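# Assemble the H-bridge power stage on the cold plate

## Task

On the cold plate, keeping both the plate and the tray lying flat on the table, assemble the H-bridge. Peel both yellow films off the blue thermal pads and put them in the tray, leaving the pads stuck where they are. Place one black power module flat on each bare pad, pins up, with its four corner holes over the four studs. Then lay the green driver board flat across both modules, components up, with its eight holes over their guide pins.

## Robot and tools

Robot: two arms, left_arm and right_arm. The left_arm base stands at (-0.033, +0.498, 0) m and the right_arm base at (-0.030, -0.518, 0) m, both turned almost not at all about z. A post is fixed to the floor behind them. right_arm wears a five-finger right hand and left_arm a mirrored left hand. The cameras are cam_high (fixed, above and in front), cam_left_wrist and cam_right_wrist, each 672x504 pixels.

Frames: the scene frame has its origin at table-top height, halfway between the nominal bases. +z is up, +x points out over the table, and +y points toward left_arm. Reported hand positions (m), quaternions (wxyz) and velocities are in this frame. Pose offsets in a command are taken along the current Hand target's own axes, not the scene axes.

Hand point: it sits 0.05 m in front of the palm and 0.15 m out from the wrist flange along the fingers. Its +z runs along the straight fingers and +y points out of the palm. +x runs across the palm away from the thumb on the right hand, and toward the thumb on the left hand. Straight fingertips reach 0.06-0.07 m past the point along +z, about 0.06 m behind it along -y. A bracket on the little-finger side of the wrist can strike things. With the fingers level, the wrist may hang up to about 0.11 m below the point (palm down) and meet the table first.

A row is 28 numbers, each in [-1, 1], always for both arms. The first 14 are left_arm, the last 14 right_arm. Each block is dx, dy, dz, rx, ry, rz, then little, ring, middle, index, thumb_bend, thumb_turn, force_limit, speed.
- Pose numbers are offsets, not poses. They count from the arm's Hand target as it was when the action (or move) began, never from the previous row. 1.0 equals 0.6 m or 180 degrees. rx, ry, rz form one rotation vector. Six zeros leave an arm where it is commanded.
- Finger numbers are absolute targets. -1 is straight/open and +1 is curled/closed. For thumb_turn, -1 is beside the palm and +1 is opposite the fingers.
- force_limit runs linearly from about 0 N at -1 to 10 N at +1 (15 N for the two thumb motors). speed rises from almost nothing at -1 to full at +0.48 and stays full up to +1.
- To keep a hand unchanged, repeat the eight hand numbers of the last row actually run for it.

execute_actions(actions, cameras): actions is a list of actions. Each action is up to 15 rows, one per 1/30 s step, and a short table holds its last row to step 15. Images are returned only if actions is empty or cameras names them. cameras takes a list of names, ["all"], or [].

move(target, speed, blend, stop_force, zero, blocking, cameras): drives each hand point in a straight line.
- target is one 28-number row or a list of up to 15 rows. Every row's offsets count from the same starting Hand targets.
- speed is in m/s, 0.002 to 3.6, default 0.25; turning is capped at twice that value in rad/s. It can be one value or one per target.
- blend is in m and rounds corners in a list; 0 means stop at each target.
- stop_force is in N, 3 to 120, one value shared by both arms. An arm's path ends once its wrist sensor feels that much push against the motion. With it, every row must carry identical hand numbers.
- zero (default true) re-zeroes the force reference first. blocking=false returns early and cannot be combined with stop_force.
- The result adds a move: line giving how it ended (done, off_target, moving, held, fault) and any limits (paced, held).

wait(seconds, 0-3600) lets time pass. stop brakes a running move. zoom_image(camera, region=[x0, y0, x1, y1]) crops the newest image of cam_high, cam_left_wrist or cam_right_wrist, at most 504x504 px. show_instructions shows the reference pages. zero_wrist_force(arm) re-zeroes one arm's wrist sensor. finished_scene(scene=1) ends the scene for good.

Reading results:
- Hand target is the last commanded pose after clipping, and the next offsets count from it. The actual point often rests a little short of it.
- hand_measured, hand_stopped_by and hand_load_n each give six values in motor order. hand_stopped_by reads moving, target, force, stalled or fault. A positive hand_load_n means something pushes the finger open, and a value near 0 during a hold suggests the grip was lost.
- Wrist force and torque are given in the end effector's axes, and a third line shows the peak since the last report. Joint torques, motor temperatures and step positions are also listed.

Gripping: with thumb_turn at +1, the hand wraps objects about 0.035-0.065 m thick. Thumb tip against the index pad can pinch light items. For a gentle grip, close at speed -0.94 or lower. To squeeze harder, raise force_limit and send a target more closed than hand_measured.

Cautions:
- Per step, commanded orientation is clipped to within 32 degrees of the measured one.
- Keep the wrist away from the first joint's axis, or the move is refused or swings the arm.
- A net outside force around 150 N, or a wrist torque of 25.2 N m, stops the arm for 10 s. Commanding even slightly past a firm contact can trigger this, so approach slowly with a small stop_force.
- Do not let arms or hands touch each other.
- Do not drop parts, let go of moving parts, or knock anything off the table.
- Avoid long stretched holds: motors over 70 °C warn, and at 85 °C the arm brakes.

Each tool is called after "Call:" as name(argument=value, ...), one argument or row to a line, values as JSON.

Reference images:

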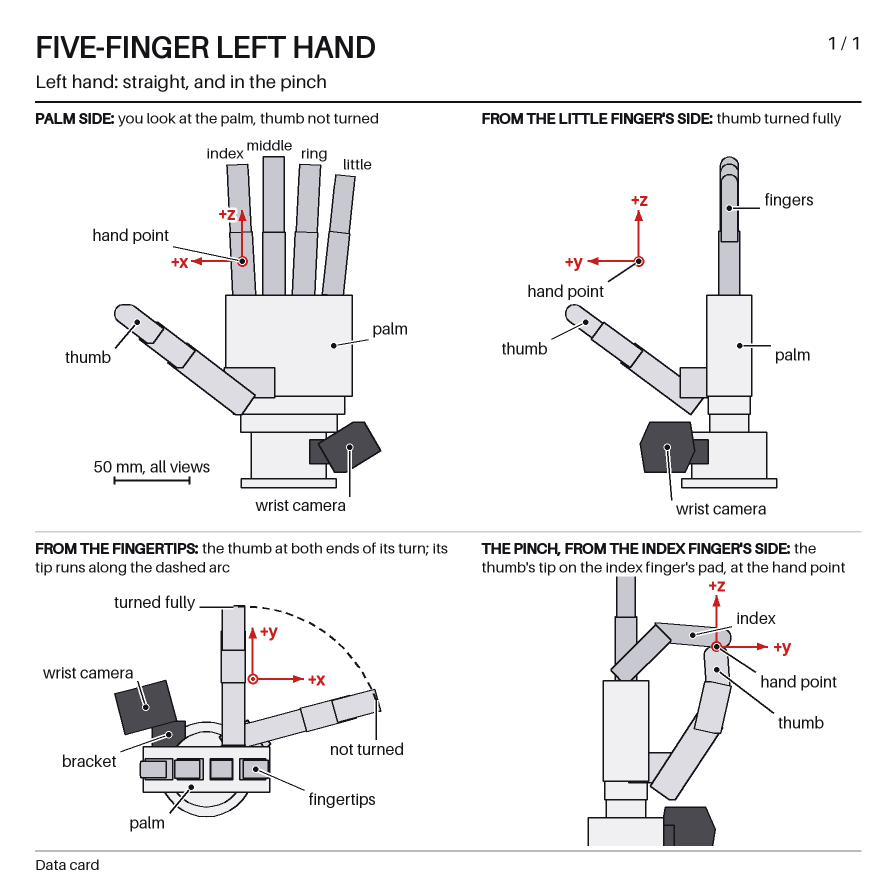

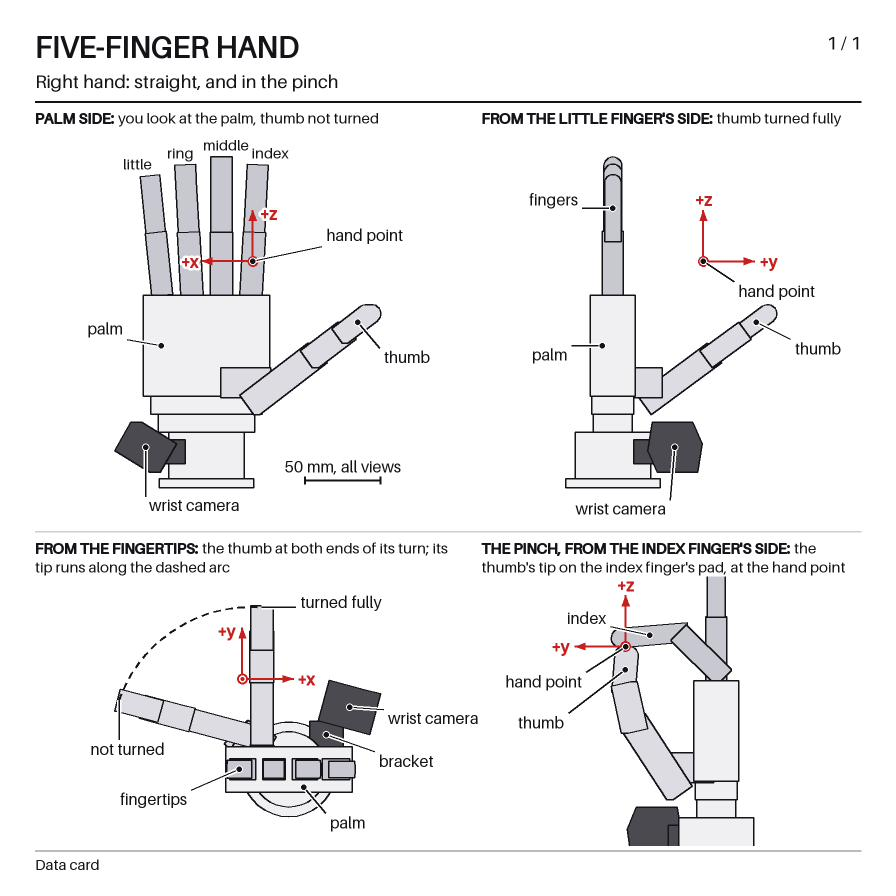

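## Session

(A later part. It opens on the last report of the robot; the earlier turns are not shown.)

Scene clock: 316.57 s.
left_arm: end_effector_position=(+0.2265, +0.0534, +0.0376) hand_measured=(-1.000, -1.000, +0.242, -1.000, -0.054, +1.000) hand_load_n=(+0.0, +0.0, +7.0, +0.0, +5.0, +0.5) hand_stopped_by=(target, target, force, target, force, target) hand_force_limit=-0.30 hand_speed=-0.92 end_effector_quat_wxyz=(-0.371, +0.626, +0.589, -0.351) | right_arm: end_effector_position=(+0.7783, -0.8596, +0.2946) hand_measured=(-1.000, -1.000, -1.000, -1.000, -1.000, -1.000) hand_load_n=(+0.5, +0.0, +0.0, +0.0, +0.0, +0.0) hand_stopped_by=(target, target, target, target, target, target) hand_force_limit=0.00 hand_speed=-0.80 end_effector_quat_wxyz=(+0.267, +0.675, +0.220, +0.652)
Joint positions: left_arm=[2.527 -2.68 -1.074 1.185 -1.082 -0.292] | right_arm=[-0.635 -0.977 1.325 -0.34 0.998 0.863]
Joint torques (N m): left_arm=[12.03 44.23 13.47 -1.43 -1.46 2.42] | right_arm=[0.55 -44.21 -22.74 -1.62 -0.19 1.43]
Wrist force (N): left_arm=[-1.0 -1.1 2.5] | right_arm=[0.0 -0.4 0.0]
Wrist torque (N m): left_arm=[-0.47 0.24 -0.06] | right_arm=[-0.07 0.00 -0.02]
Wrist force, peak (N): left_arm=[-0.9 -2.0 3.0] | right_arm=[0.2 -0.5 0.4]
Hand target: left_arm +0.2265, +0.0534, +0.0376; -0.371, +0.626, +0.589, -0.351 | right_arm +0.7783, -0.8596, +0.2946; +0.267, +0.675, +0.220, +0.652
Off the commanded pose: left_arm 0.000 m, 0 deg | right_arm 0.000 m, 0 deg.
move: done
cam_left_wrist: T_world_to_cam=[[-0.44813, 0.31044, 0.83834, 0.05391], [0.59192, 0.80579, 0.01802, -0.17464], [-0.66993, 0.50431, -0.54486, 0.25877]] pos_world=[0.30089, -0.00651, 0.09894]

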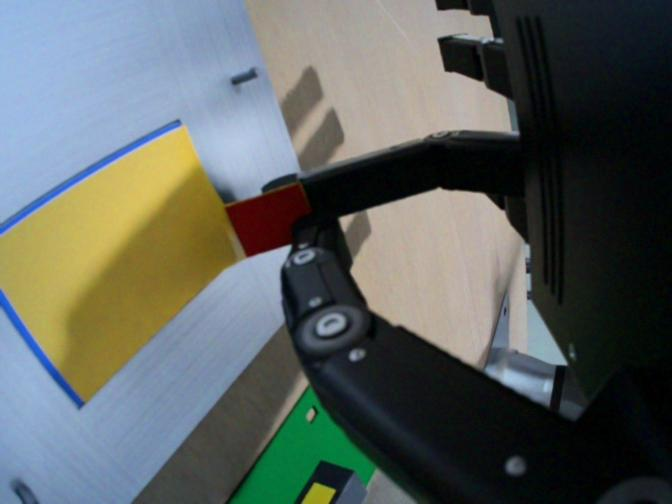

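Call:
move(
  target=[0.0013,-0.032,-0.0458,0,0,0,-1,-1,0.35,-1,0.1,1,-0.3,-0.92,0,0,0,0,0,0,-1,-1,-1,-1,-1,-1,0,-0.8],
  speed=0.015,
  stop_force=15,
  cameras=["cam_left_wrist","cam_high"],
)

Scene clock: 326.13 s.
left_arm: end_effector_position=(+0.2415, +0.0534, +0.0676) hand_measured=(-1.000, -1.000, +0.242, -1.000, -0.054, +1.000) hand_load_n=(+0.0, +0.0, +7.0, +0.0, +5.5, +0.5) hand_stopped_by=(target, target, force, target, force, target) hand_force_limit=-0.30 hand_speed=-0.92 end_effector_quat_wxyz=(-0.371, +0.626, +0.589, -0.351) | right_arm: end_effector_position=(+0.7783, -0.8596, +0.2946) hand_measured=(-1.000, -1.000, -1.000, -1.000, -1.000, -1.000) hand_load_n=(+0.0, +0.0, +0.0, +0.0, +0.5, +0.0) hand_stopped_by=(target, target, target, target, target, target) hand_force_limit=0.00 hand_speed=-0.80 end_effector_quat_wxyz=(+0.267, +0.675, +0.220, +0.652)
Joint positions: left_arm=[2.54 -2.659 -1.028 1.115 -1.093 -0.284] | right_arm=[-0.635 -0.977 1.325 -0.34 0.998 0.863]
Joint torques (N m): left_arm=[-7.45 45.18 7.65 -1.59 1.91 -0.22] | right_arm=[-0.98 -46.03 -22.71 -1.72 0.15 1.45]
Wrist force (N): left_arm=[-1.5 0.1 2.4] | right_arm=[0.1 -0.4 0.1]
Wrist torque (N m): left_arm=[-0.44 0.28 -0.19] | right_arm=[-0.06 -0.02 -0.01]
Wrist force, peak (N): left_arm=[-1.8 -0.1 3.1] | right_arm=[0.1 -0.6 0.4]
Hand target: left_arm +0.2415, +0.0534, +0.0676; -0.371, +0.626, +0.589, -0.351 | right_arm +0.7783, -0.8596, +0.2946; +0.267, +0.675, +0.220, +0.652
Off the commanded pose: left_arm 0.000 m, 0 deg | right_arm 0.000 m, 0 deg.
move: done
cam_left_wrist: T_world_to_cam=[[-0.44813, 0.31044, 0.83834, 0.03548], [0.59192, 0.80579, 0.01802, -0.18406], [-0.66993, 0.50431, -0.54486, 0.28516]] pos_world=[0.31589, -0.00651, 0.12894]
Images, in order (width x height): cam_high 672x504, cam_left_wrist 672x504.

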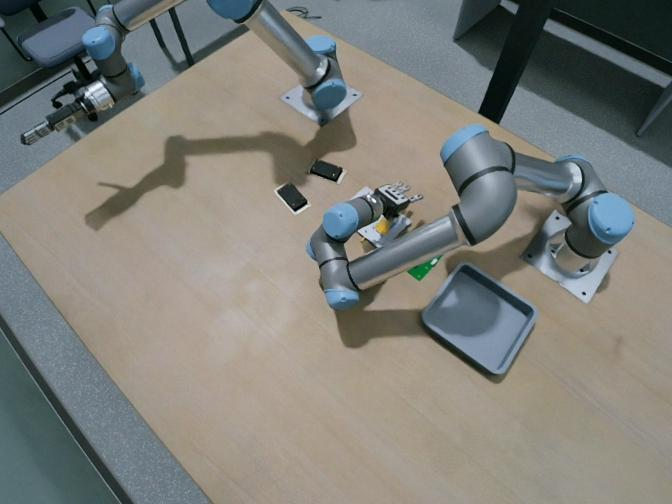

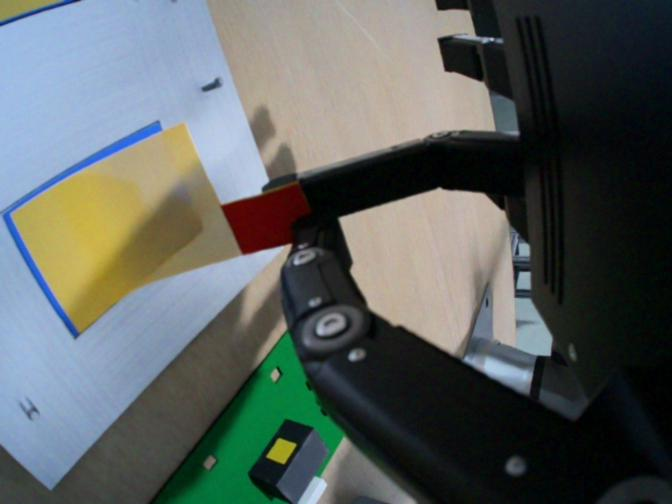

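Call:
move(
  target=[0.005,-0.0115,-0.101,0,0,0,-1,-1,0.35,-1,0.1,1,-0.3,-0.92,0,0,0,0,0,0,-1,-1,-1,-1,-1,-1,0,-0.8],
  speed=0.02,
  stop_force=15,
  cameras=["cam_left_wrist","cam_high"],
)

Scene clock: 343.27 s.
left_arm: end_effector_position=(+0.2914, +0.0535, +0.1027) hand_measured=(-1.000, -1.000, +0.242, -1.000, -0.054, +1.000) hand_load_n=(+0.0, +0.0, +7.0, +0.0, +5.0, +0.5) hand_stopped_by=(target, target, force, target, force, target) hand_force_limit=-0.30 hand_speed=-0.92 end_effector_quat_wxyz=(-0.371, +0.626, +0.589, -0.351) | right_arm: end_effector_position=(+0.7783, -0.8596, +0.2946) hand_measured=(-1.000, -1.000, -1.000, -1.000, -1.000, -1.000) hand_load_n=(+0.0, +0.0, -0.5, +0.0, +0.5, +0.0) hand_stopped_by=(target, target, target, target, target, target) hand_force_limit=0.00 hand_speed=-0.80 end_effector_quat_wxyz=(+0.267, +0.675, +0.220, +0.652)
Joint positions: left_arm=[2.581 -2.704 -0.834 0.956 -1.128 -0.26] | right_arm=[-0.635 -0.977 1.325 -0.34 0.998 0.863]
Joint torques (N m): left_arm=[-9.35 65.96 9.32 -1.26 2.79 -2.05] | right_arm=[-0.27 -43.57 -22.3 -1.51 0.04 1.62]
Wrist force (N): left_arm=[-0.1 -1.9 2.5] | right_arm=[0.2 -0.2 0.2]
Wrist torque (N m): left_arm=[-0.51 0.16 -0.05] | right_arm=[-0.04 -0.04 0.00]
Wrist force, peak (N): left_arm=[-1.0 -0.9 3.6] | right_arm=[0.1 -0.6 0.3]
Hand target: left_arm +0.2914, +0.0535, +0.1027; -0.371, +0.626, +0.589, -0.351 | right_arm +0.7783, -0.8596, +0.2946; +0.267, +0.675, +0.220, +0.652
Off the commanded pose: left_arm 0.000 m, 0 deg | right_arm 0.000 m, 0 deg.
move: done
cam_left_wrist: T_world_to_cam=[[-0.44813, 0.31044, 0.83834, 0.02843], [0.59192, 0.80579, 0.01802, -0.21437], [-0.66993, 0.50431, -0.54486, 0.33773]] pos_world=[0.36589, -0.00641, 0.16404]
Images, in order (width x height): cam_high 672x504, cam_left_wrist 672x504.

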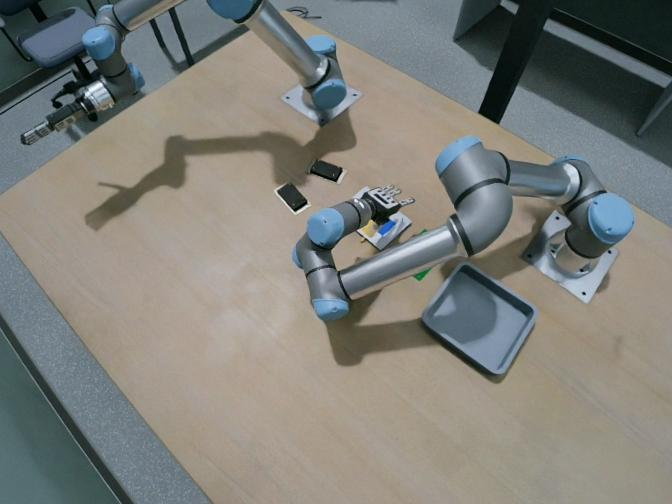

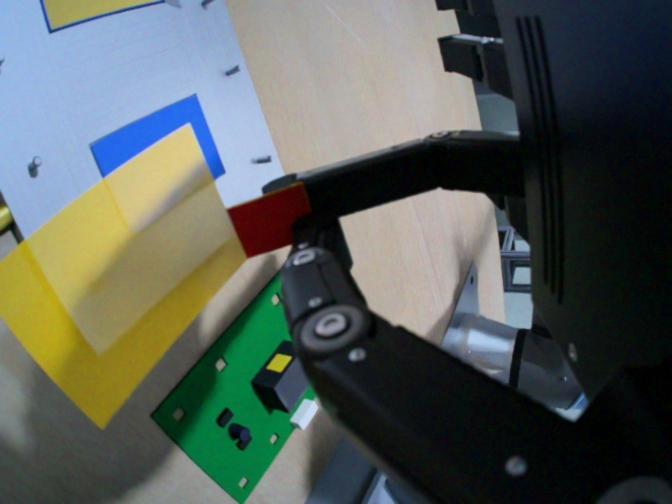

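Call:
move(
  target=[
    [0,-0.146,-0.08,0,0,0,-1,-1,0.35,-1,0.1,1,-0.3,-0.92,0,0,0,0,0,0,-1,-1,-1,-1,-1,-1,0,-0.8],
    [0.5277,-0.155,-0.066,0,0,0,-1,-1,0.35,-1,0.1,1,-0.3,-0.92,0,0,0,0,0,0,-1,-1,-1,-1,-1,-1,0,-0.8],
  ],
  speed=0.2,
  blend=0.03,
  cameras=["cam_left_wrist","cam_high"],
)

Scene clock: 365.77 s.
left_arm: end_effector_position=(+0.3004, +0.3702, +0.2027) hand_measured=(-1.000, -1.000, +0.242, -1.000, -0.054, +1.000) hand_load_n=(+0.0, +0.0, +7.0, +0.0, +5.0, +1.0) hand_stopped_by=(target, target, force, target, force, target) hand_force_limit=-0.30 hand_speed=-0.92 end_effector_quat_wxyz=(-0.371, +0.626, +0.589, -0.351) | right_arm: end_effector_position=(+0.7783, -0.8596, +0.2946) hand_measured=(-1.000, -1.000, -1.000, -1.000, -1.000, -1.000) hand_load_n=(+0.0, +0.0, +0.0, +0.0, +0.0, +0.0) hand_stopped_by=(target, target, target, target, target, target) hand_force_limit=0.00 hand_speed=-0.80 end_effector_quat_wxyz=(+0.267, +0.675, +0.220, +0.652)
Joint positions: left_arm=[3.082 -2.208 -1.517 1.083 -1.562 -0.002] | right_arm=[-0.635 -0.977 1.325 -0.34 0.998 0.863]
Joint torques (N m): left_arm=[10.83 32.16 14.01 -3.82 -0.08 -1.35] | right_arm=[-0.44 -44.08 -23.56 -1.59 0.31 1.47]
Wrist force (N): left_arm=[-0.8 -1.6 3.0] | right_arm=[0.0 -0.3 0.2]
Wrist torque (N m): left_arm=[-0.51 0.25 -0.05] | right_arm=[-0.06 -0.01 0.00]
Wrist force, peak (N): left_arm=[-1.2 -3.1 2.7] | right_arm=[0.2 -0.3 0.6]
Hand target: left_arm +0.3004, +0.3703, +0.2027; -0.371, +0.626, +0.589, -0.351 | right_arm +0.7783, -0.8596, +0.2946; +0.267, +0.675, +0.220, +0.652
Off the commanded pose: left_arm 0.000 m, 0 deg | right_arm 0.000 m, 0 deg.
move: done
cam_left_wrist: T_world_to_cam=[[-0.44823, 0.31048, 0.83827, -0.14969], [0.59195, 0.80578, 0.01808, -0.47666], [-0.66984, 0.50431, -0.54496, 0.23846]] pos_world=[0.37479, 0.31029, 0.26404]
Images, in order (width x height): cam_high 672x504, cam_left_wrist 672x504.

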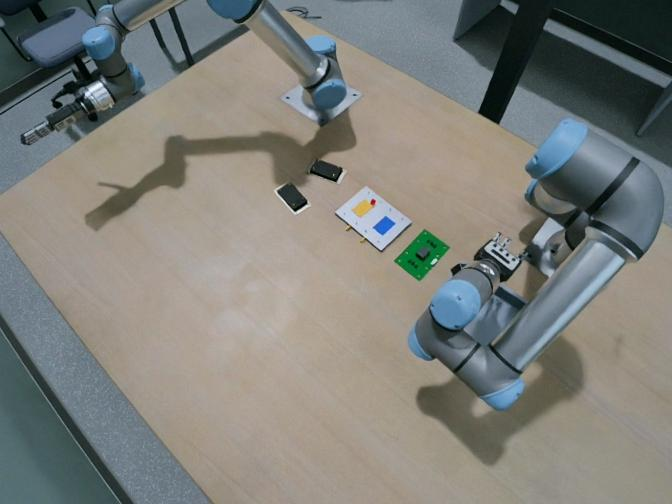

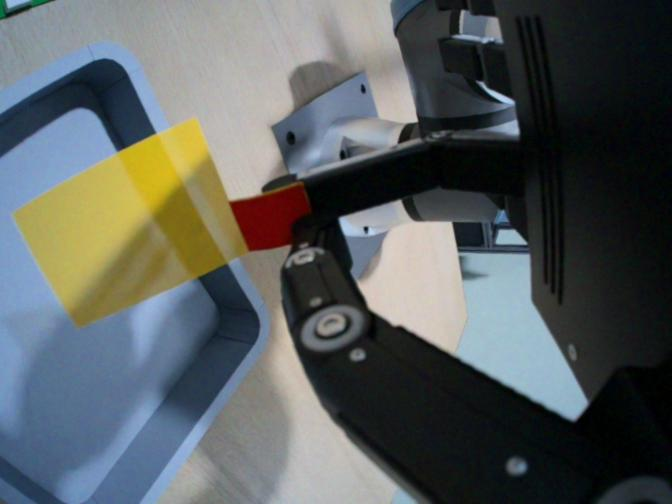

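Call:
move(
  target=[0.0363,0.2237,0.0767,0,0,0,-1,-1,0.35,-1,0.1,1,-0.3,-0.92,0,0,0,0,0,0,-1,-1,-1,-1,-1,-1,0,-0.8],
  speed=0.12,
  cameras=["cam_left_wrist","cam_high"],
)

Scene clock: 383.33 s.
left_arm: end_effector_position=(+0.3256, +0.3904, +0.0628) hand_measured=(-1.000, -1.000, +0.242, -1.000, -0.054, +1.000) hand_load_n=(+0.0, +0.0, +7.0, +0.0, +5.0, +1.0) hand_stopped_by=(target, target, force, target, force, target) hand_force_limit=-0.30 hand_speed=-0.92 end_effector_quat_wxyz=(-0.371, +0.626, +0.589, -0.351) | right_arm: end_effector_position=(+0.7783, -0.8596, +0.2946) hand_measured=(-1.000, -1.000, -1.000, -1.000, -1.000, -1.000) hand_load_n=(+0.0, +0.0, +0.0, +0.0, +0.0, +0.0) hand_stopped_by=(target, target, target, target, target, target) hand_force_limit=0.00 hand_speed=-0.80 end_effector_quat_wxyz=(+0.267, +0.675, +0.220, +0.652)
Joint positions: left_arm=[3.121 -2.455 -1.497 1.31 -1.597 0.017] | right_arm=[-0.635 -0.977 1.325 -0.34 0.998 0.863]
Joint torques (N m): left_arm=[-9 42.91 3.42 -2.81 2.27 -0.94] | right_arm=[0.95 -43.38 -22.92 -1.77 0.26 1.45]
Wrist force (N): left_arm=[-0.7 -1.3 2.9] | right_arm=[0.0 -0.2 0.2]
Wrist torque (N m): left_arm=[-0.46 0.26 -0.11] | right_arm=[-0.03 0.00 0.00]
Wrist force, peak (N): left_arm=[-0.8 -1.9 3.5] | right_arm=[0.0 -0.6 0.3]
Hand target: left_arm +0.3256, +0.3904, +0.0628; -0.371, +0.626, +0.589, -0.351 | right_arm +0.7783, -0.8596, +0.2946; +0.267, +0.675, +0.220, +0.652
Off the commanded pose: left_arm 0.000 m, 0 deg | right_arm 0.000 m, 0 deg.
move: done
cam_left_wrist: T_world_to_cam=[[-0.44822, 0.3105, 0.83827, -0.0274], [0.59196, 0.80576, 0.01805, -0.50532], [-0.66984, 0.50431, -0.54496, 0.16891]] pos_world=[0.39999, 0.33049, 0.12414]
Images, in order (width x height): cam_high 672x504, cam_left_wrist 672x504.

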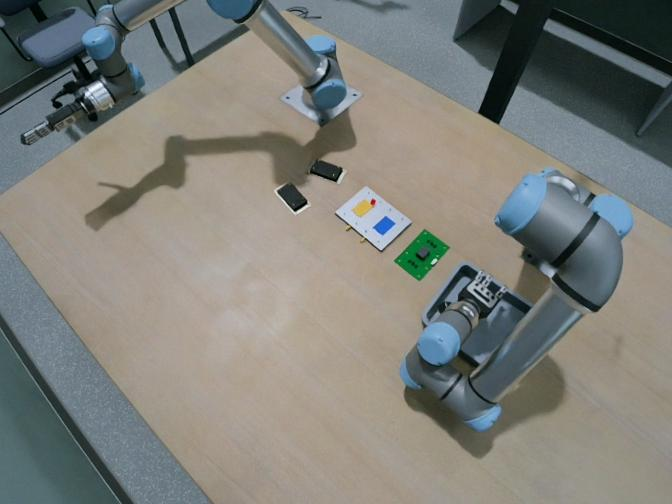

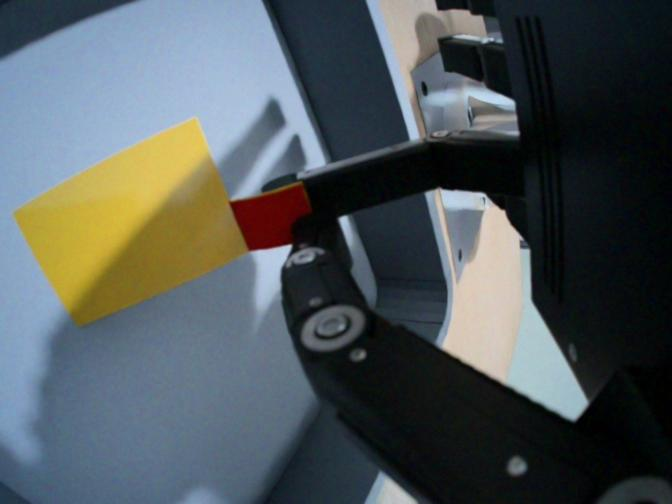

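Call:
move(
  target=[0,0.0497,0.027,0,0,0,-1,-1,0.35,-1,0.1,1,-0.3,-0.92,0,0,0,0,0,0,-1,-1,-1,-1,-1,-1,0,-0.8],
  speed=0.05,
  stop_force=8,
)

Call:
move(
  target=[0,0,0,0,0,0,-1,-1,0.1,-1,-0.3,1,-0.3,-0.9,0,0,0,0,0,0,-1,-1,-1,-1,-1,-1,0,-0.8],
  speed=0.05,
  cameras=["cam_left_wrist"],
)

Scene clock: 392.40 s.
left_arm: end_effector_position=(+0.3256, +0.3903, +0.0288) hand_measured=(-1.000, -1.000, +0.242, -1.000, -0.054, +1.000) hand_load_n=(+0.0, +0.0, +7.0, +0.0, +5.0, +0.5) hand_stopped_by=(target, target, force, target, force, target) hand_force_limit=-0.30 hand_speed=-0.92 end_effector_quat_wxyz=(-0.371, +0.626, +0.589, -0.351) | right_arm: end_effector_position=(+0.7783, -0.8596, +0.2946) hand_measured=(-1.000, -1.000, -1.000, -1.000, -1.000, -1.000) hand_load_n=(+0.0, +0.0, +0.0, +0.0, +0.0, +0.0) hand_stopped_by=(target, target, target, target, target, target) hand_force_limit=0.00 hand_speed=-0.80 end_effector_quat_wxyz=(+0.267, +0.675, +0.220, +0.652)
Joint positions: left_arm=[3.121 -2.514 -1.49 1.363 -1.597 0.017] | right_arm=[-0.635 -0.977 1.325 -0.34 0.998 0.863]
Joint torques (N m): left_arm=[-8.43 54.53 2.77 -2.99 2.23 -2.07] | right_arm=[0.37 -44.18 -22.76 -1.65 0.36 1.27]
Wrist force (N): left_arm=[-0.8 -1.5 2.7] | right_arm=[0.1 -0.3 0.3]
Wrist torque (N m): left_arm=[-0.48 0.25 -0.10] | right_arm=[-0.05 -0.03 0.00]
Wrist force, peak (N): left_arm=[-0.8 -1.9 3.2] | right_arm=[0.1 -0.5 0.4]
Hand target: left_arm +0.3256, +0.3903, +0.0288; -0.371, +0.626, +0.589, -0.351 | right_arm +0.7783, -0.8596, +0.2946; +0.267, +0.675, +0.220, +0.652
Off the commanded pose: left_arm 0.000 m, 0 deg | right_arm 0.000 m, 0 deg.
move: done

Scene clock: 394.37 s.
left_arm: end_effector_position=(+0.3256, +0.3903, +0.0288) hand_measured=(-1.000, -1.000, +0.100, -1.000, -0.300, +1.000) hand_load_n=(+0.0, +0.0, +0.0, +0.0, +0.5, +0.0) hand_stopped_by=(target, target, target, target, target, target) hand_force_limit=-0.30 hand_speed=-0.90 end_effector_quat_wxyz=(-0.371, +0.626, +0.589, -0.351) | right_arm: end_effector_position=(+0.7783, -0.8596, +0.2946) hand_measured=(-1.000, -1.000, -1.000, -1.000, -1.000, -1.000) hand_load_n=(+0.0, +0.0, +0.0, +0.0, +0.0, +0.0) hand_stopped_by=(target, target, target, target, target, target) hand_force_limit=0.00 hand_speed=-0.80 end_effector_quat_wxyz=(+0.267, +0.675, +0.220, +0.652)
Joint positions: left_arm=[3.121 -2.514 -1.49 1.363 -1.597 0.017] | right_arm=[-0.635 -0.977 1.325 -0.34 0.998 0.863]
Joint torques (N m): left_arm=[-7.42 54.55 4.08 -1.63 1.95 -1.98] | right_arm=[-0.29 -46.39 -21.71 -1.56 0.15 1.27]
Wrist force (N): left_arm=[-0.7 -1.4 2.5] | right_arm=[0.3 -0.1 0.4]
Wrist torque (N m): left_arm=[-0.44 0.23 -0.10] | right_arm=[-0.04 -0.06 0.02]
Wrist force, peak (N): left_arm=[-0.9 -1.5 3.2] | right_arm=[0.1 -0.5 0.4]
Hand target: left_arm +0.3256, +0.3903, +0.0288; -0.371, +0.626, +0.589, -0.351 | right_arm +0.7783, -0.8596, +0.2946; +0.267, +0.675, +0.220, +0.652
Off the commanded pose: left_arm 0.000 m, 0 deg | right_arm 0.000 m, 0 deg.
move: done
cam_left_wrist: T_world_to_cam=[[-0.44813, 0.31044, 0.83834, 0.00111], [0.59192, 0.80579, 0.01802, -0.50462], [-0.66993, 0.50431, -0.54486, 0.15046]] pos_world=[0.39999, 0.33039, 0.09014]

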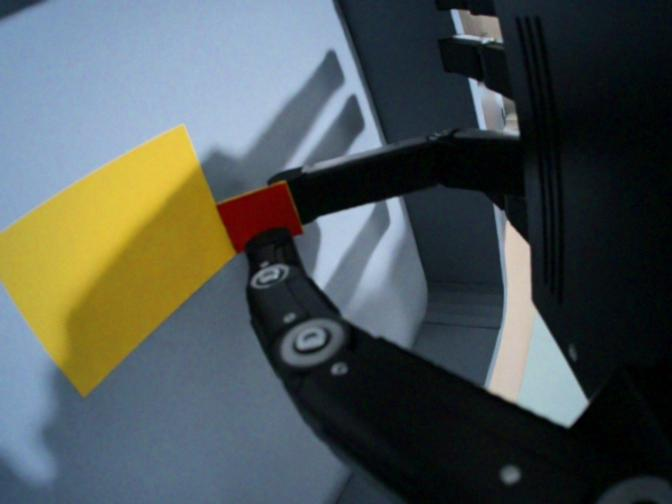

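Call:
move(
  target=[
    [0,-0.1,0,0,0,0,-1,-1,0.1,-1,-0.35,1,-0.3,-0.9,0,0,0,0,0,0,-1,-1,-1,-1,-1,-1,0,-0.8],
    [-0.0007,-0.2487,-0.1353,0,0,0,-1,-1,0.1,-1,-0.35,1,-0.3,-0.9,0,0,0,0,0,0,-1,-1,-1,-1,-1,-1,0,-0.8],
    [-0.7185,-0.3215,-0.0028,0,0,0,-1,-1,0.1,-1,-0.35,1,-0.3,-0.9,0,0,0,0,0,0,-1,-1,-1,-1,-1,-1,0,-0.8],
    [-0.718,-0.1087,0.113,0,0,0,-1,-1,0.1,-1,-0.35,1,-0.3,-0.9,0,0,0,0,0,0,-1,-1,-1,-1,-1,-1,0,-0.8],
  ],
  speed=[0.05,0.2,0.25,0.12],
  blend=[0.01,0.04,0.04,0],
  cameras=["cam_left_wrist","cam_high"],
)

Call:
zoom_image(
  camera="cam_left_wrist",
  region=[130, 130, 410, 340],
)

Call:
zoom_image(
  camera="cam_high",
  region=[410, 250, 550, 390],
)

Scene clock: 419.43 s.
left_arm: end_effector_position=(+0.2095, -0.0343, +0.0545) hand_measured=(-1.000, -1.000, +0.100, -1.000, -0.350, +1.000) hand_load_n=(+0.0, -0.5, +0.0, +0.0, +0.0, +0.0) hand_stopped_by=(target, target, target, target, target, target) hand_force_limit=-0.30 hand_speed=-0.90 end_effector_quat_wxyz=(-0.371, +0.626, +0.589, -0.351) | right_arm: end_effector_position=(+0.7783, -0.8596, +0.2946) hand_measured=(-1.000, -1.000, -1.000, -1.000, -1.000, -1.000) hand_load_n=(+0.0, +0.0, +0.0, +0.0, +0.0, +0.0) hand_stopped_by=(target, target, target, target, target, target) hand_force_limit=0.00 hand_speed=-0.80 end_effector_quat_wxyz=(+0.267, +0.675, +0.220, +0.652)
Joint positions: left_arm=[2.41 -2.811 -0.736 1.018 -0.985 -0.368] | right_arm=[-0.635 -0.977 1.325 -0.34 0.998 0.863]
Joint torques (N m): left_arm=[8.2 66.73 16.36 -4.21 -1.01 1.28] | right_arm=[-1.21 -44.84 -23.16 -1.4 0.3 1.21]
Wrist force (N): left_arm=[-0.6 -2.4 2.6] | right_arm=[0.0 -0.1 0.4]
Wrist torque (N m): left_arm=[-0.58 0.19 -0.07] | right_arm=[-0.04 -0.02 0.00]
Wrist force, peak (N): left_arm=[-0.8 -0.7 4.3] | right_arm=[0.3 -0.4 0.6]
Hand target: left_arm +0.2095, -0.0343, +0.0545; -0.371, +0.626, +0.589, -0.351 | right_arm +0.7783, -0.8596, +0.2946; +0.267, +0.675, +0.220, +0.652
Off the commanded pose: left_arm 0.000 m, 0 deg | right_arm 0.000 m, 0 deg.
move: done
cam_left_wrist: T_world_to_cam=[[-0.44813, 0.31044, 0.83834, 0.05939], [0.59192, 0.80579, 0.01802, -0.09428], [-0.66993, 0.50431, -0.54486, 0.30088]] pos_world=[0.28399, -0.09421, 0.11584]
Images, in order (width x height): cam_high 672x504, cam_left_wrist 672x504.

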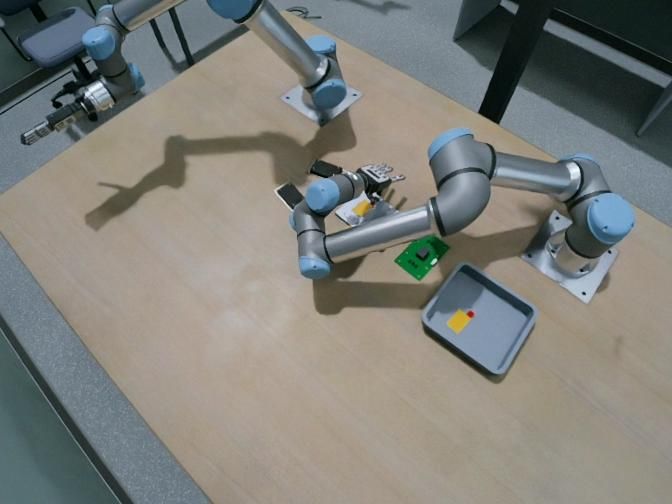

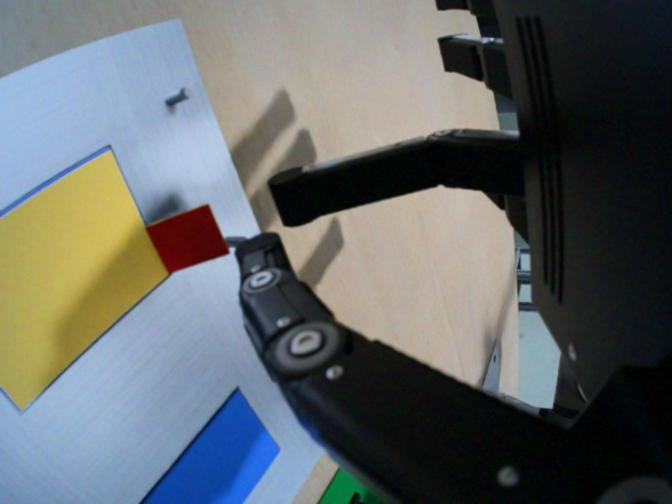

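Scaled by 1.800 from the camera's image (finer frame: 960x720).

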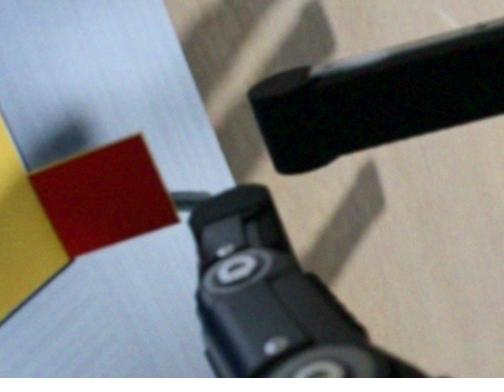

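Scaled by 3.600 from the camera's image (finer frame: 960x720).

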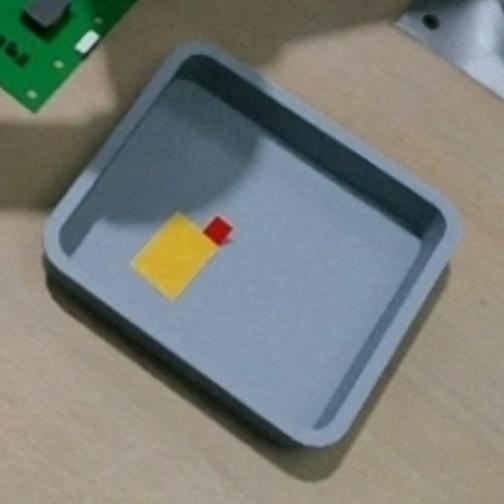

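Call:
move(
  target=[-0.005,0.0417,0,0,0,0,-1,-1,0.1,-1,-0.35,1,-0.3,-0.9,0,0,0,0,0,0,-1,-1,-1,-1,-1,-1,0,-0.8],
  speed=0.03,
  stop_force=12,
)

Call:
move(
  target=[0,0,0,0,0,0,-1,-1,0.2,-1,-0.15,1,-0.4,-0.9,0,0,0,0,0,0,-1,-1,-1,-1,-1,-1,0,-0.8],
  speed=0.05,
  cameras=["cam_left_wrist"],
)

Call:
zoom_image(
  camera="cam_left_wrist",
  region=[200, 130, 480, 340],
)

Scene clock: 438.83 s.
left_arm: end_effector_position=(+0.2213, -0.0381, +0.0325) hand_measured=(-1.000, -1.000, +0.100, -1.000, -0.350, +1.000) hand_load_n=(+0.0, +0.0, +0.0, -0.5, +0.0, +0.0) hand_stopped_by=(target, target, target, target, target, target) hand_force_limit=-0.30 hand_speed=-0.90 end_effector_quat_wxyz=(-0.371, +0.626, +0.589, -0.351) | right_arm: end_effector_position=(+0.7783, -0.8596, +0.2946) hand_measured=(-1.000, -1.000, -1.000, -1.000, -1.000, -1.000) hand_load_n=(+0.0, +0.0, +0.0, +0.0, +0.0, +0.0) hand_stopped_by=(target, target, target, target, target, target) hand_force_limit=0.00 hand_speed=-0.80 end_effector_quat_wxyz=(+0.267, +0.675, +0.220, +0.652)
Joint positions: left_arm=[2.417 -2.877 -0.658 1.003 -0.991 -0.363] | right_arm=[-0.635 -0.977 1.325 -0.34 0.998 0.863]
Joint torques (N m): left_arm=[-8.56 68.38 9.09 -1.38 1.52 -0.95] | right_arm=[-0.59 -44.83 -23.31 -1.52 0.13 1.53]
Wrist force (N): left_arm=[-1.1 -1.8 2.9] | right_arm=[0.0 -0.1 0.3]
Wrist torque (N m): left_arm=[-0.52 0.28 -0.17] | right_arm=[-0.03 -0.02 0.00]
Wrist force, peak (N): left_arm=[-1.1 -2.4 2.9] | right_arm=[0.0 -0.6 0.5]
Hand target: left_arm +0.2213, -0.0381, +0.0325; -0.371, +0.626, +0.589, -0.351 | right_arm +0.7783, -0.8596, +0.2946; +0.267, +0.675, +0.220, +0.652
Off the commanded pose: left_arm 0.000 m, 0 deg | right_arm 0.000 m, 0 deg.
move: done

Scene clock: 440.47 s.
left_arm: end_effector_position=(+0.2213, -0.0381, +0.0325) hand_measured=(-1.000, -1.000, +0.200, -1.000, -0.150, +1.000) hand_load_n=(+0.0, +0.0, +0.0, +0.0, +0.0, +0.0) hand_stopped_by=(target, target, target, target, target, target) hand_force_limit=-0.40 hand_speed=-0.90 end_effector_quat_wxyz=(-0.371, +0.626, +0.589, -0.351) | right_arm: end_effector_position=(+0.7783, -0.8596, +0.2946) hand_measured=(-1.000, -1.000, -1.000, -1.000, -1.000, -1.000) hand_load_n=(+0.0, +0.0, +0.0, +0.0, +0.0, +0.0) hand_stopped_by=(target, target, target, target, target, target) hand_force_limit=0.00 hand_speed=-0.80 end_effector_quat_wxyz=(+0.267, +0.675, +0.220, +0.652)
Joint positions: left_arm=[2.417 -2.877 -0.658 1.003 -0.991 -0.363] | right_arm=[-0.635 -0.977 1.325 -0.34 0.998 0.863]
Joint torques (N m): left_arm=[-8.44 68.34 9.91 -1.49 2.61 -1.97] | right_arm=[0.23 -45.23 -22.37 -1.81 0.16 1.37]
Wrist force (N): left_arm=[-1.0 -1.8 2.6] | right_arm=[0.1 -0.4 0.2]
Wrist torque (N m): left_arm=[-0.51 0.25 -0.17] | right_arm=[-0.07 -0.02 -0.01]
Wrist force, peak (N): left_arm=[-0.7 -2.0 2.9] | right_arm=[0.2 -0.5 0.4]
Hand target: left_arm +0.2213, -0.0381, +0.0325; -0.371, +0.626, +0.589, -0.351 | right_arm +0.7783, -0.8596, +0.2946; +0.267, +0.675, +0.220, +0.652
Off the commanded pose: left_arm 0.000 m, 0 deg | right_arm 0.000 m, 0 deg.
move: done
cam_left_wrist: T_world_to_cam=[[-0.44813, 0.31044, 0.83834, 0.08426], [0.59192, 0.80579, 0.01802, -0.09774], [-0.66993, 0.50431, -0.54486, 0.29865]] pos_world=[0.29569, -0.09801, 0.09384]

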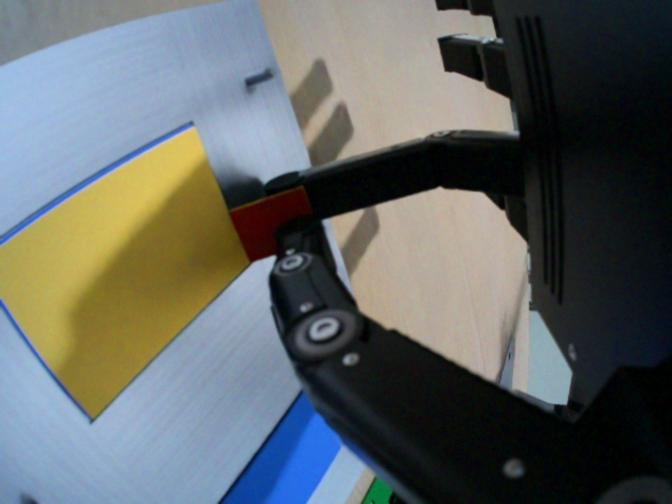

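Scaled by 1.800 from the camera's image (finer frame: 960x720).

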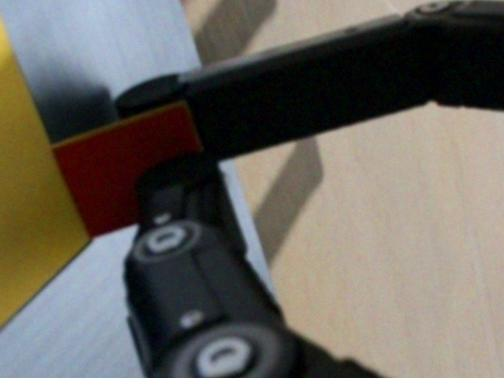

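Call:
move(
  target=[0,0,0,0,0,0,-1,-1,0.35,-1,0.1,1,-0.3,-0.92,0,0,0,0,0,0,-1,-1,-1,-1,-1,-1,0,-0.8],
  speed=0.05,
)

Call:
move(
  target=[
    [0,-0.0073,-0.004,0,0,0,-1,-1,0.35,-1,0.1,1,-0.3,-0.92,0,0,0,0,0,0,-1,-1,-1,-1,-1,-1,0,-0.8],
    [0.0013,-0.0393,-0.0498,0,0,0,-1,-1,0.35,-1,0.1,1,-0.3,-0.92,0,0,0,0,0,0,-1,-1,-1,-1,-1,-1,0,-0.8],
    [0.0063,-0.0508,-0.1508,0,0,0,-1,-1,0.35,-1,0.1,1,-0.3,-0.92,0,0,0,0,0,0,-1,-1,-1,-1,-1,-1,0,-0.8],
  ],
  speed=[0.01,0.015,0.02],
  blend=[0.002,0.005,0],
  stop_force=15,
  cameras=["cam_left_wrist"],
)

Scene clock: 451.50 s.
left_arm: end_effector_position=(+0.2213, -0.0381, +0.0325) hand_measured=(-1.000, -1.000, +0.242, -1.000, -0.062, +1.000) hand_load_n=(-0.5, +0.0, +7.0, +0.0, +5.0, +1.0) hand_stopped_by=(target, target, force, target, force, target) hand_force_limit=-0.30 hand_speed=-0.92 end_effector_quat_wxyz=(-0.371, +0.626, +0.589, -0.351) | right_arm: end_effector_position=(+0.7783, -0.8596, +0.2946) hand_measured=(-1.000, -1.000, -1.000, -1.000, -1.000, -1.000) hand_load_n=(+0.0, +0.0, +0.0, +0.0, +0.0, +0.0) hand_stopped_by=(target, target, target, target, target, target) hand_force_limit=0.00 hand_speed=-0.80 end_effector_quat_wxyz=(+0.267, +0.675, +0.220, +0.652)
Joint positions: left_arm=[2.417 -2.877 -0.658 1.003 -0.991 -0.363] | right_arm=[-0.635 -0.977 1.325 -0.34 0.998 0.863]
Joint torques (N m): left_arm=[-9.02 68.04 9.15 -2.05 2.65 -1.85] | right_arm=[-0.34 -44.78 -23.07 -1.58 0.03 1.49]
Wrist force (N): left_arm=[-0.7 -1.8 2.7] | right_arm=[0.1 -0.3 0.2]
Wrist torque (N m): left_arm=[-0.51 0.21 -0.15] | right_arm=[-0.06 -0.02 0.00]
Wrist force, peak (N): left_arm=[-0.6 -2.0 3.2] | right_arm=[0.2 -0.5 0.5]
Hand target: left_arm +0.2213, -0.0381, +0.0325; -0.371, +0.626, +0.589, -0.351 | right_arm +0.7783, -0.8596, +0.2946; +0.267, +0.675, +0.220, +0.652
Off the commanded pose: left_arm 0.000 m, 0 deg | right_arm 0.000 m, 0 deg.
move: done

Scene clock: 458.37 s.
left_arm: end_effector_position=(+0.2862, -0.0380, +0.1026) hand_measured=(-1.000, -1.000, +0.242, -1.000, -0.062, +1.000) hand_load_n=(+0.0, +0.0, +7.0, +0.0, +5.0, +0.5) hand_stopped_by=(target, target, force, target, force, target) hand_force_limit=-0.30 hand_speed=-0.92 end_effector_quat_wxyz=(-0.371, +0.626, +0.589, -0.351) | right_arm: end_effector_position=(+0.7783, -0.8596, +0.2946) hand_measured=(-1.000, -1.000, -1.000, -1.000, -1.000, -1.000) hand_load_n=(+0.0, +0.0, +0.0, +0.0, +0.0, -0.5) hand_stopped_by=(target, target, target, target, target, target) hand_force_limit=0.00 hand_speed=-0.80 end_effector_quat_wxyz=(+0.267, +0.675, +0.220, +0.652)
Joint positions: left_arm=[2.475 -3.01 -0.197 0.655 -1.038 -0.325] | right_arm=[-0.635 -0.977 1.325 -0.34 0.998 0.863]
Joint torques (N m): left_arm=[-8.11 70.78 11.24 -1.34 0.93 -2.08] | right_arm=[1.6 -43.96 -22.92 -1.68 0 1.3]
Wrist force (N): left_arm=[-0.6 -1.5 2.4] | right_arm=[0.1 -0.3 0.2]
Wrist torque (N m): left_arm=[-0.45 0.19 -0.07] | right_arm=[-0.05 -0.03 0.00]
Wrist force, peak (N): left_arm=[-1.5 -0.8 3.5] | right_arm=[0.2 -0.5 0.5]
Hand target: left_arm +0.2862, -0.0380, +0.1026; -0.371, +0.626, +0.589, -0.351 | right_arm +0.7783, -0.8596, +0.2946; +0.267, +0.675, +0.220, +0.652
Off the commanded pose: left_arm 0.000 m, 0 deg | right_arm 0.000 m, 0 deg.
move: done
cam_left_wrist: T_world_to_cam=[[-0.44816, 0.31046, 0.83831, 0.05461], [0.59196, 0.80576, 0.01806, -0.13759], [-0.66988, 0.50434, -0.54489, 0.38033]] pos_world=[0.36069, -0.09791, 0.16394]

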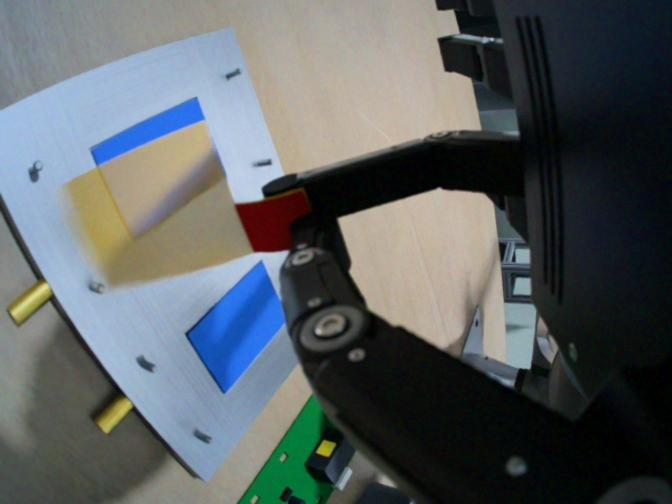

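Call:
move(
  target=[
    [0,-0.1425,-0.0775,0,0,0,-1,-1,0.35,-1,0.1,1,-0.3,-0.92,0,0,0,0,0,0,-1,-1,-1,-1,-1,-1,0,-0.8],
    [0.8068,-0.1355,-0.094,0,0,0,-1,-1,0.35,-1,0.1,1,-0.3,-0.92,0,0,0,0,0,0,-1,-1,-1,-1,-1,-1,0,-0.8],
    [0.8075,0.115,0.0422,0,0,0,-1,-1,0.35,-1,0.1,1,-0.3,-0.92,0,0,0,0,0,0,-1,-1,-1,-1,-1,-1,0,-0.8],
  ],
  speed=[0.2,0.25,0.08],
  blend=[0.03,0.03,0],
  cameras=["cam_left_wrist","cam_high"],
)

Scene clock: 473.67 s.
left_arm: end_effector_position=(+0.3258, +0.4449, +0.0289) hand_measured=(-1.000, -1.000, +0.242, -1.000, -0.062, +1.000) hand_load_n=(+0.0, +0.0, +7.0, -0.5, +4.5, +0.5) hand_stopped_by=(target, target, force, target, force, target) hand_force_limit=-0.30 hand_speed=-0.92 end_effector_quat_wxyz=(-0.371, +0.626, +0.589, -0.351) | right_arm: end_effector_position=(+0.7783, -0.8596, +0.2946) hand_measured=(-1.000, -1.000, -1.000, -1.000, -1.000, -1.000) hand_load_n=(+0.0, +0.0, +0.0, +0.5, +0.0, +0.0) hand_stopped_by=(target, target, target, target, target, target) hand_force_limit=0.00 hand_speed=-0.80 end_effector_quat_wxyz=(+0.267, +0.675, +0.220, +0.652)
Joint positions: left_arm=[3.221 -2.496 -1.532 1.39 -1.685 0.065] | right_arm=[-0.635 -0.977 1.325 -0.34 0.998 0.863]
Joint torques (N m): left_arm=[11.41 53.02 4.4 -4.13 -1.9 0.28] | right_arm=[-0.18 -44.49 -22.62 -1.68 0.06 1.48]
Wrist force (N): left_arm=[-0.9 -1.7 2.7] | right_arm=[0.2 -0.3 0.3]
Wrist torque (N m): left_arm=[-0.49 0.24 -0.04] | right_arm=[-0.06 -0.04 0.00]
Wrist force, peak (N): left_arm=[0.2 -2.8 3.7] | right_arm=[0.0 -0.5 0.6]
Hand target: left_arm +0.3257, +0.4449, +0.0289; -0.371, +0.626, +0.589, -0.351 | right_arm +0.7783, -0.8596, +0.2946; +0.267, +0.675, +0.220, +0.652
Off the commanded pose: left_arm 0.000 m, 0 deg | right_arm 0.000 m, 0 deg.
elbow stopped short (left arm): the move would have taken joint 3 (elbow) straighter than the controller allows.
move: done
cam_left_wrist: T_world_to_cam=[[-0.44828, 0.31041, 0.83826, -0.01576], [0.59191, 0.8058, 0.01815, -0.54874], [-0.66984, 0.50431, -0.54496, 0.12308]] pos_world=[0.40019, 0.38499, 0.09024]
Images, in order (width x height): cam_high 672x504, cam_left_wrist 672x504.

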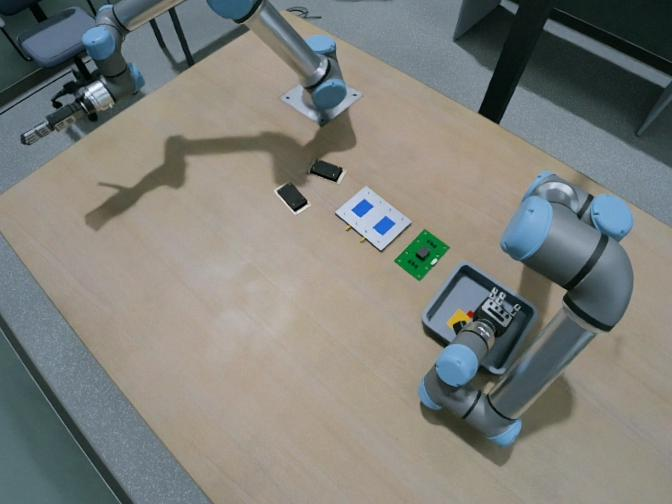

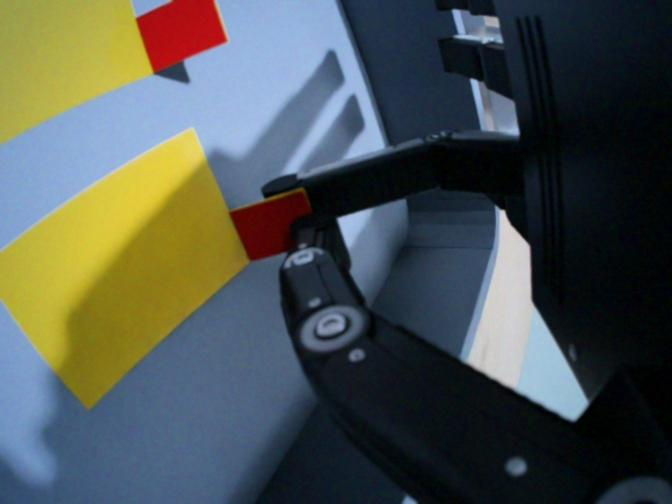

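Call:
move(
  target=[
    [0,0,0,0,0,0,-1,-1,0.1,-1,-0.3,1,-0.3,-0.9,0,0,0,0,0,0,-1,-1,-1,-1,-1,-1,0,-0.8],
    [0,-0.1,0,0,0,0,-1,-1,0.1,-1,-0.3,1,-0.3,-0.9,0,0,0,0,0,0,-1,-1,-1,-1,-1,-1,0,-0.8],
  ],
  speed=0.05,
)

Call:
move(
  target=[
    [0,-0.22,-0.12,0,0,0,-1,-1,-1,-1,-1,1,-0.3,0,0.2,-0.2,-0.17,0,0,0.361,1,1,-0.3,-0.3,-1,1,0,0],
    [0,-0.22,-0.12,0,0,0,-1,-1,-1,-1,-1,1,-0.3,0,0.441,-0.382,-0.344,0,0,0.722,1,1,-0.3,-0.3,-1,1,0,0],
  ],
  speed=0.3,
  blend=0.05,
  cameras=["all"],
)

Scene clock: 501.13 s.
left_arm: end_effector_position=(+0.2970, +0.4467, +0.0816) hand_measured=(-1.000, -1.000, +0.100, -1.000, -0.300, +1.000) hand_load_n=(+0.0, +0.0, +0.0, +0.0, +0.0, +0.0) hand_stopped_by=(target, target, target, target, target, target) hand_force_limit=-0.30 hand_speed=-0.90 end_effector_quat_wxyz=(-0.371, +0.626, +0.589, -0.351) | right_arm: end_effector_position=(+0.7783, -0.8596, +0.2946) hand_measured=(-1.000, -1.000, -1.000, -1.000, -1.000, -1.000) hand_load_n=(+0.0, +0.0, -0.5, +0.0, +0.0, +0.0) hand_stopped_by=(target, target, target, target, target, target) hand_force_limit=0.00 hand_speed=-0.80 end_effector_quat_wxyz=(+0.267, +0.675, +0.220, +0.652)
Joint positions: left_arm=[3.229 -2.356 -1.64 1.359 -1.691 0.068] | right_arm=[-0.635 -0.977 1.325 -0.34 0.998 0.863]
Joint torques (N m): left_arm=[6.59 32.41 15.82 -1.27 -1.29 2.17] | right_arm=[0.9 -46.06 -22.6 -1.66 0.11 1.44]
Wrist force (N): left_arm=[-1.1 -1.5 2.9] | right_arm=[0.2 -0.1 0.2]
Wrist torque (N m): left_arm=[-0.50 0.26 -0.14] | right_arm=[-0.02 -0.05 0.02]
Wrist force, peak (N): left_arm=[-1.3 -2.4 3.3] | right_arm=[0.1 -0.7 0.4]
Hand target: left_arm +0.2970, +0.4467, +0.0816; -0.371, +0.626, +0.589, -0.351 | right_arm +0.7783, -0.8596, +0.2946; +0.267, +0.675, +0.220, +0.652
Off the commanded pose: left_arm 0.000 m, 0 deg | right_arm 0.000 m, 0 deg.
move: done

Scene clock: 505.43 s.
left_arm: end_effector_position=(+0.2970, +0.4470, +0.2319) hand_measured=(-1.000, -1.000, -1.000, -1.000, -1.000, +1.000) hand_load_n=(+0.0, +0.0, +0.0, +0.0, +0.0, +0.0) hand_stopped_by=(target, target, target, target, target, target) hand_force_limit=-0.30 hand_speed=0.00 end_effector_quat_wxyz=(-0.371, +0.626, +0.589, -0.351) | right_arm: end_effector_position=(+0.5981, -0.4995, +0.3498) hand_measured=(+1.000, +1.000, -0.300, -0.300, -1.000, +1.000) hand_load_n=(+0.0, +0.0, +0.0, -0.5, +0.0, +0.0) hand_stopped_by=(target, target, target, target, target, target) hand_force_limit=0.00 hand_speed=0.00 end_effector_quat_wxyz=(+0.478, -0.485, +0.518, -0.517)
Joint positions: left_arm=[3.229 -2.127 -1.569 1.057 -1.692 0.069] | right_arm=[-0.334 -1.644 1.836 -0.184 1.299 3.134]
Joint torques (N m): left_arm=[11.46 28.88 7.66 -1.38 -2.18 2.36] | right_arm=[-8.07 -14.87 -30.55 -3.91 -1.13 1.86]
Wrist force (N): left_arm=[-1.3 -1.8 3.4] | right_arm=[0.2 0.4 -1.7]
Wrist torque (N m): left_arm=[-0.52 0.31 -0.17] | right_arm=[-0.02 0.08 -0.03]
Wrist force, peak (N): left_arm=[-1.1 -1.9 3.7] | right_arm=[-0.1 0.5 -2.0]
Hand target: left_arm +0.2970, +0.4470, +0.2319; -0.371, +0.626, +0.589, -0.351 | right_arm +0.5981, -0.4995, +0.3498; +0.478, -0.485, +0.518, -0.517
Off the commanded pose: left_arm 0.000 m, 0 deg | right_arm 0.000 m, 0 deg.
move: done
cam_left_wrist: T_world_to_cam=[[-0.44813, 0.31044, 0.83834, -0.19958], [0.59192, 0.80579, 0.01802, -0.53704], [-0.66993, 0.50431, -0.54486, 0.21337]] pos_world=[0.37139, 0.3871, 0.29324]
cam_right_wrist: T_world_to_cam=[[-0.01393, -0.27613, -0.96102, 0.20383], [-0.45992, 0.85518, -0.23905, 0.78404], [0.88785, 0.43866, -0.13891, -0.14677]] pos_world=[0.49374, -0.54983, 0.36292]

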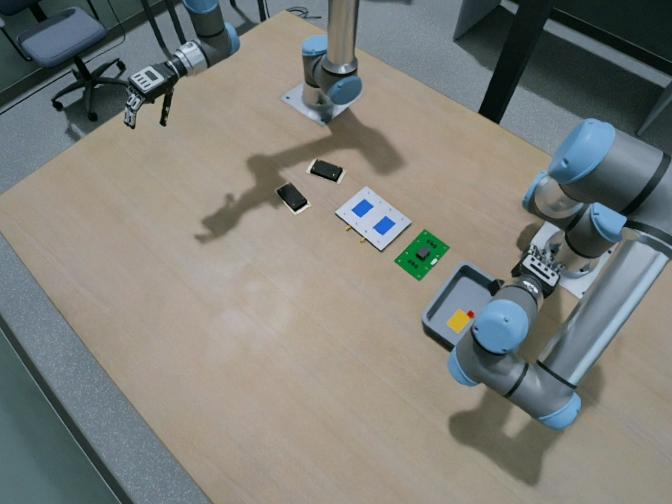

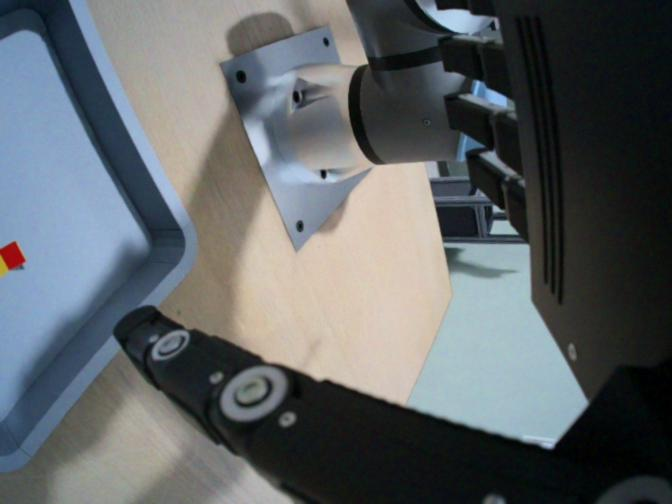

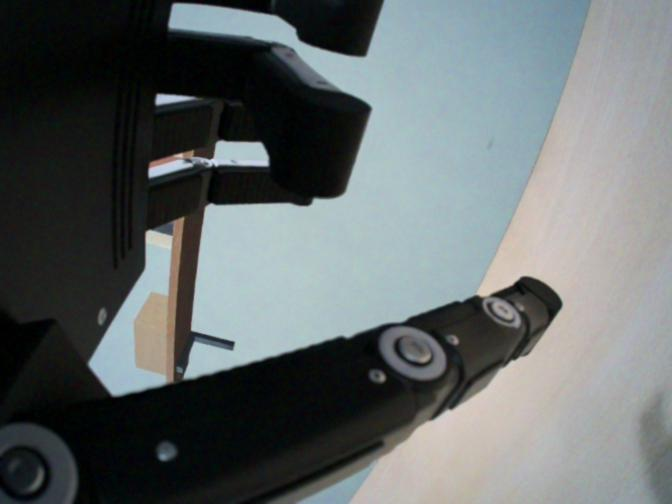

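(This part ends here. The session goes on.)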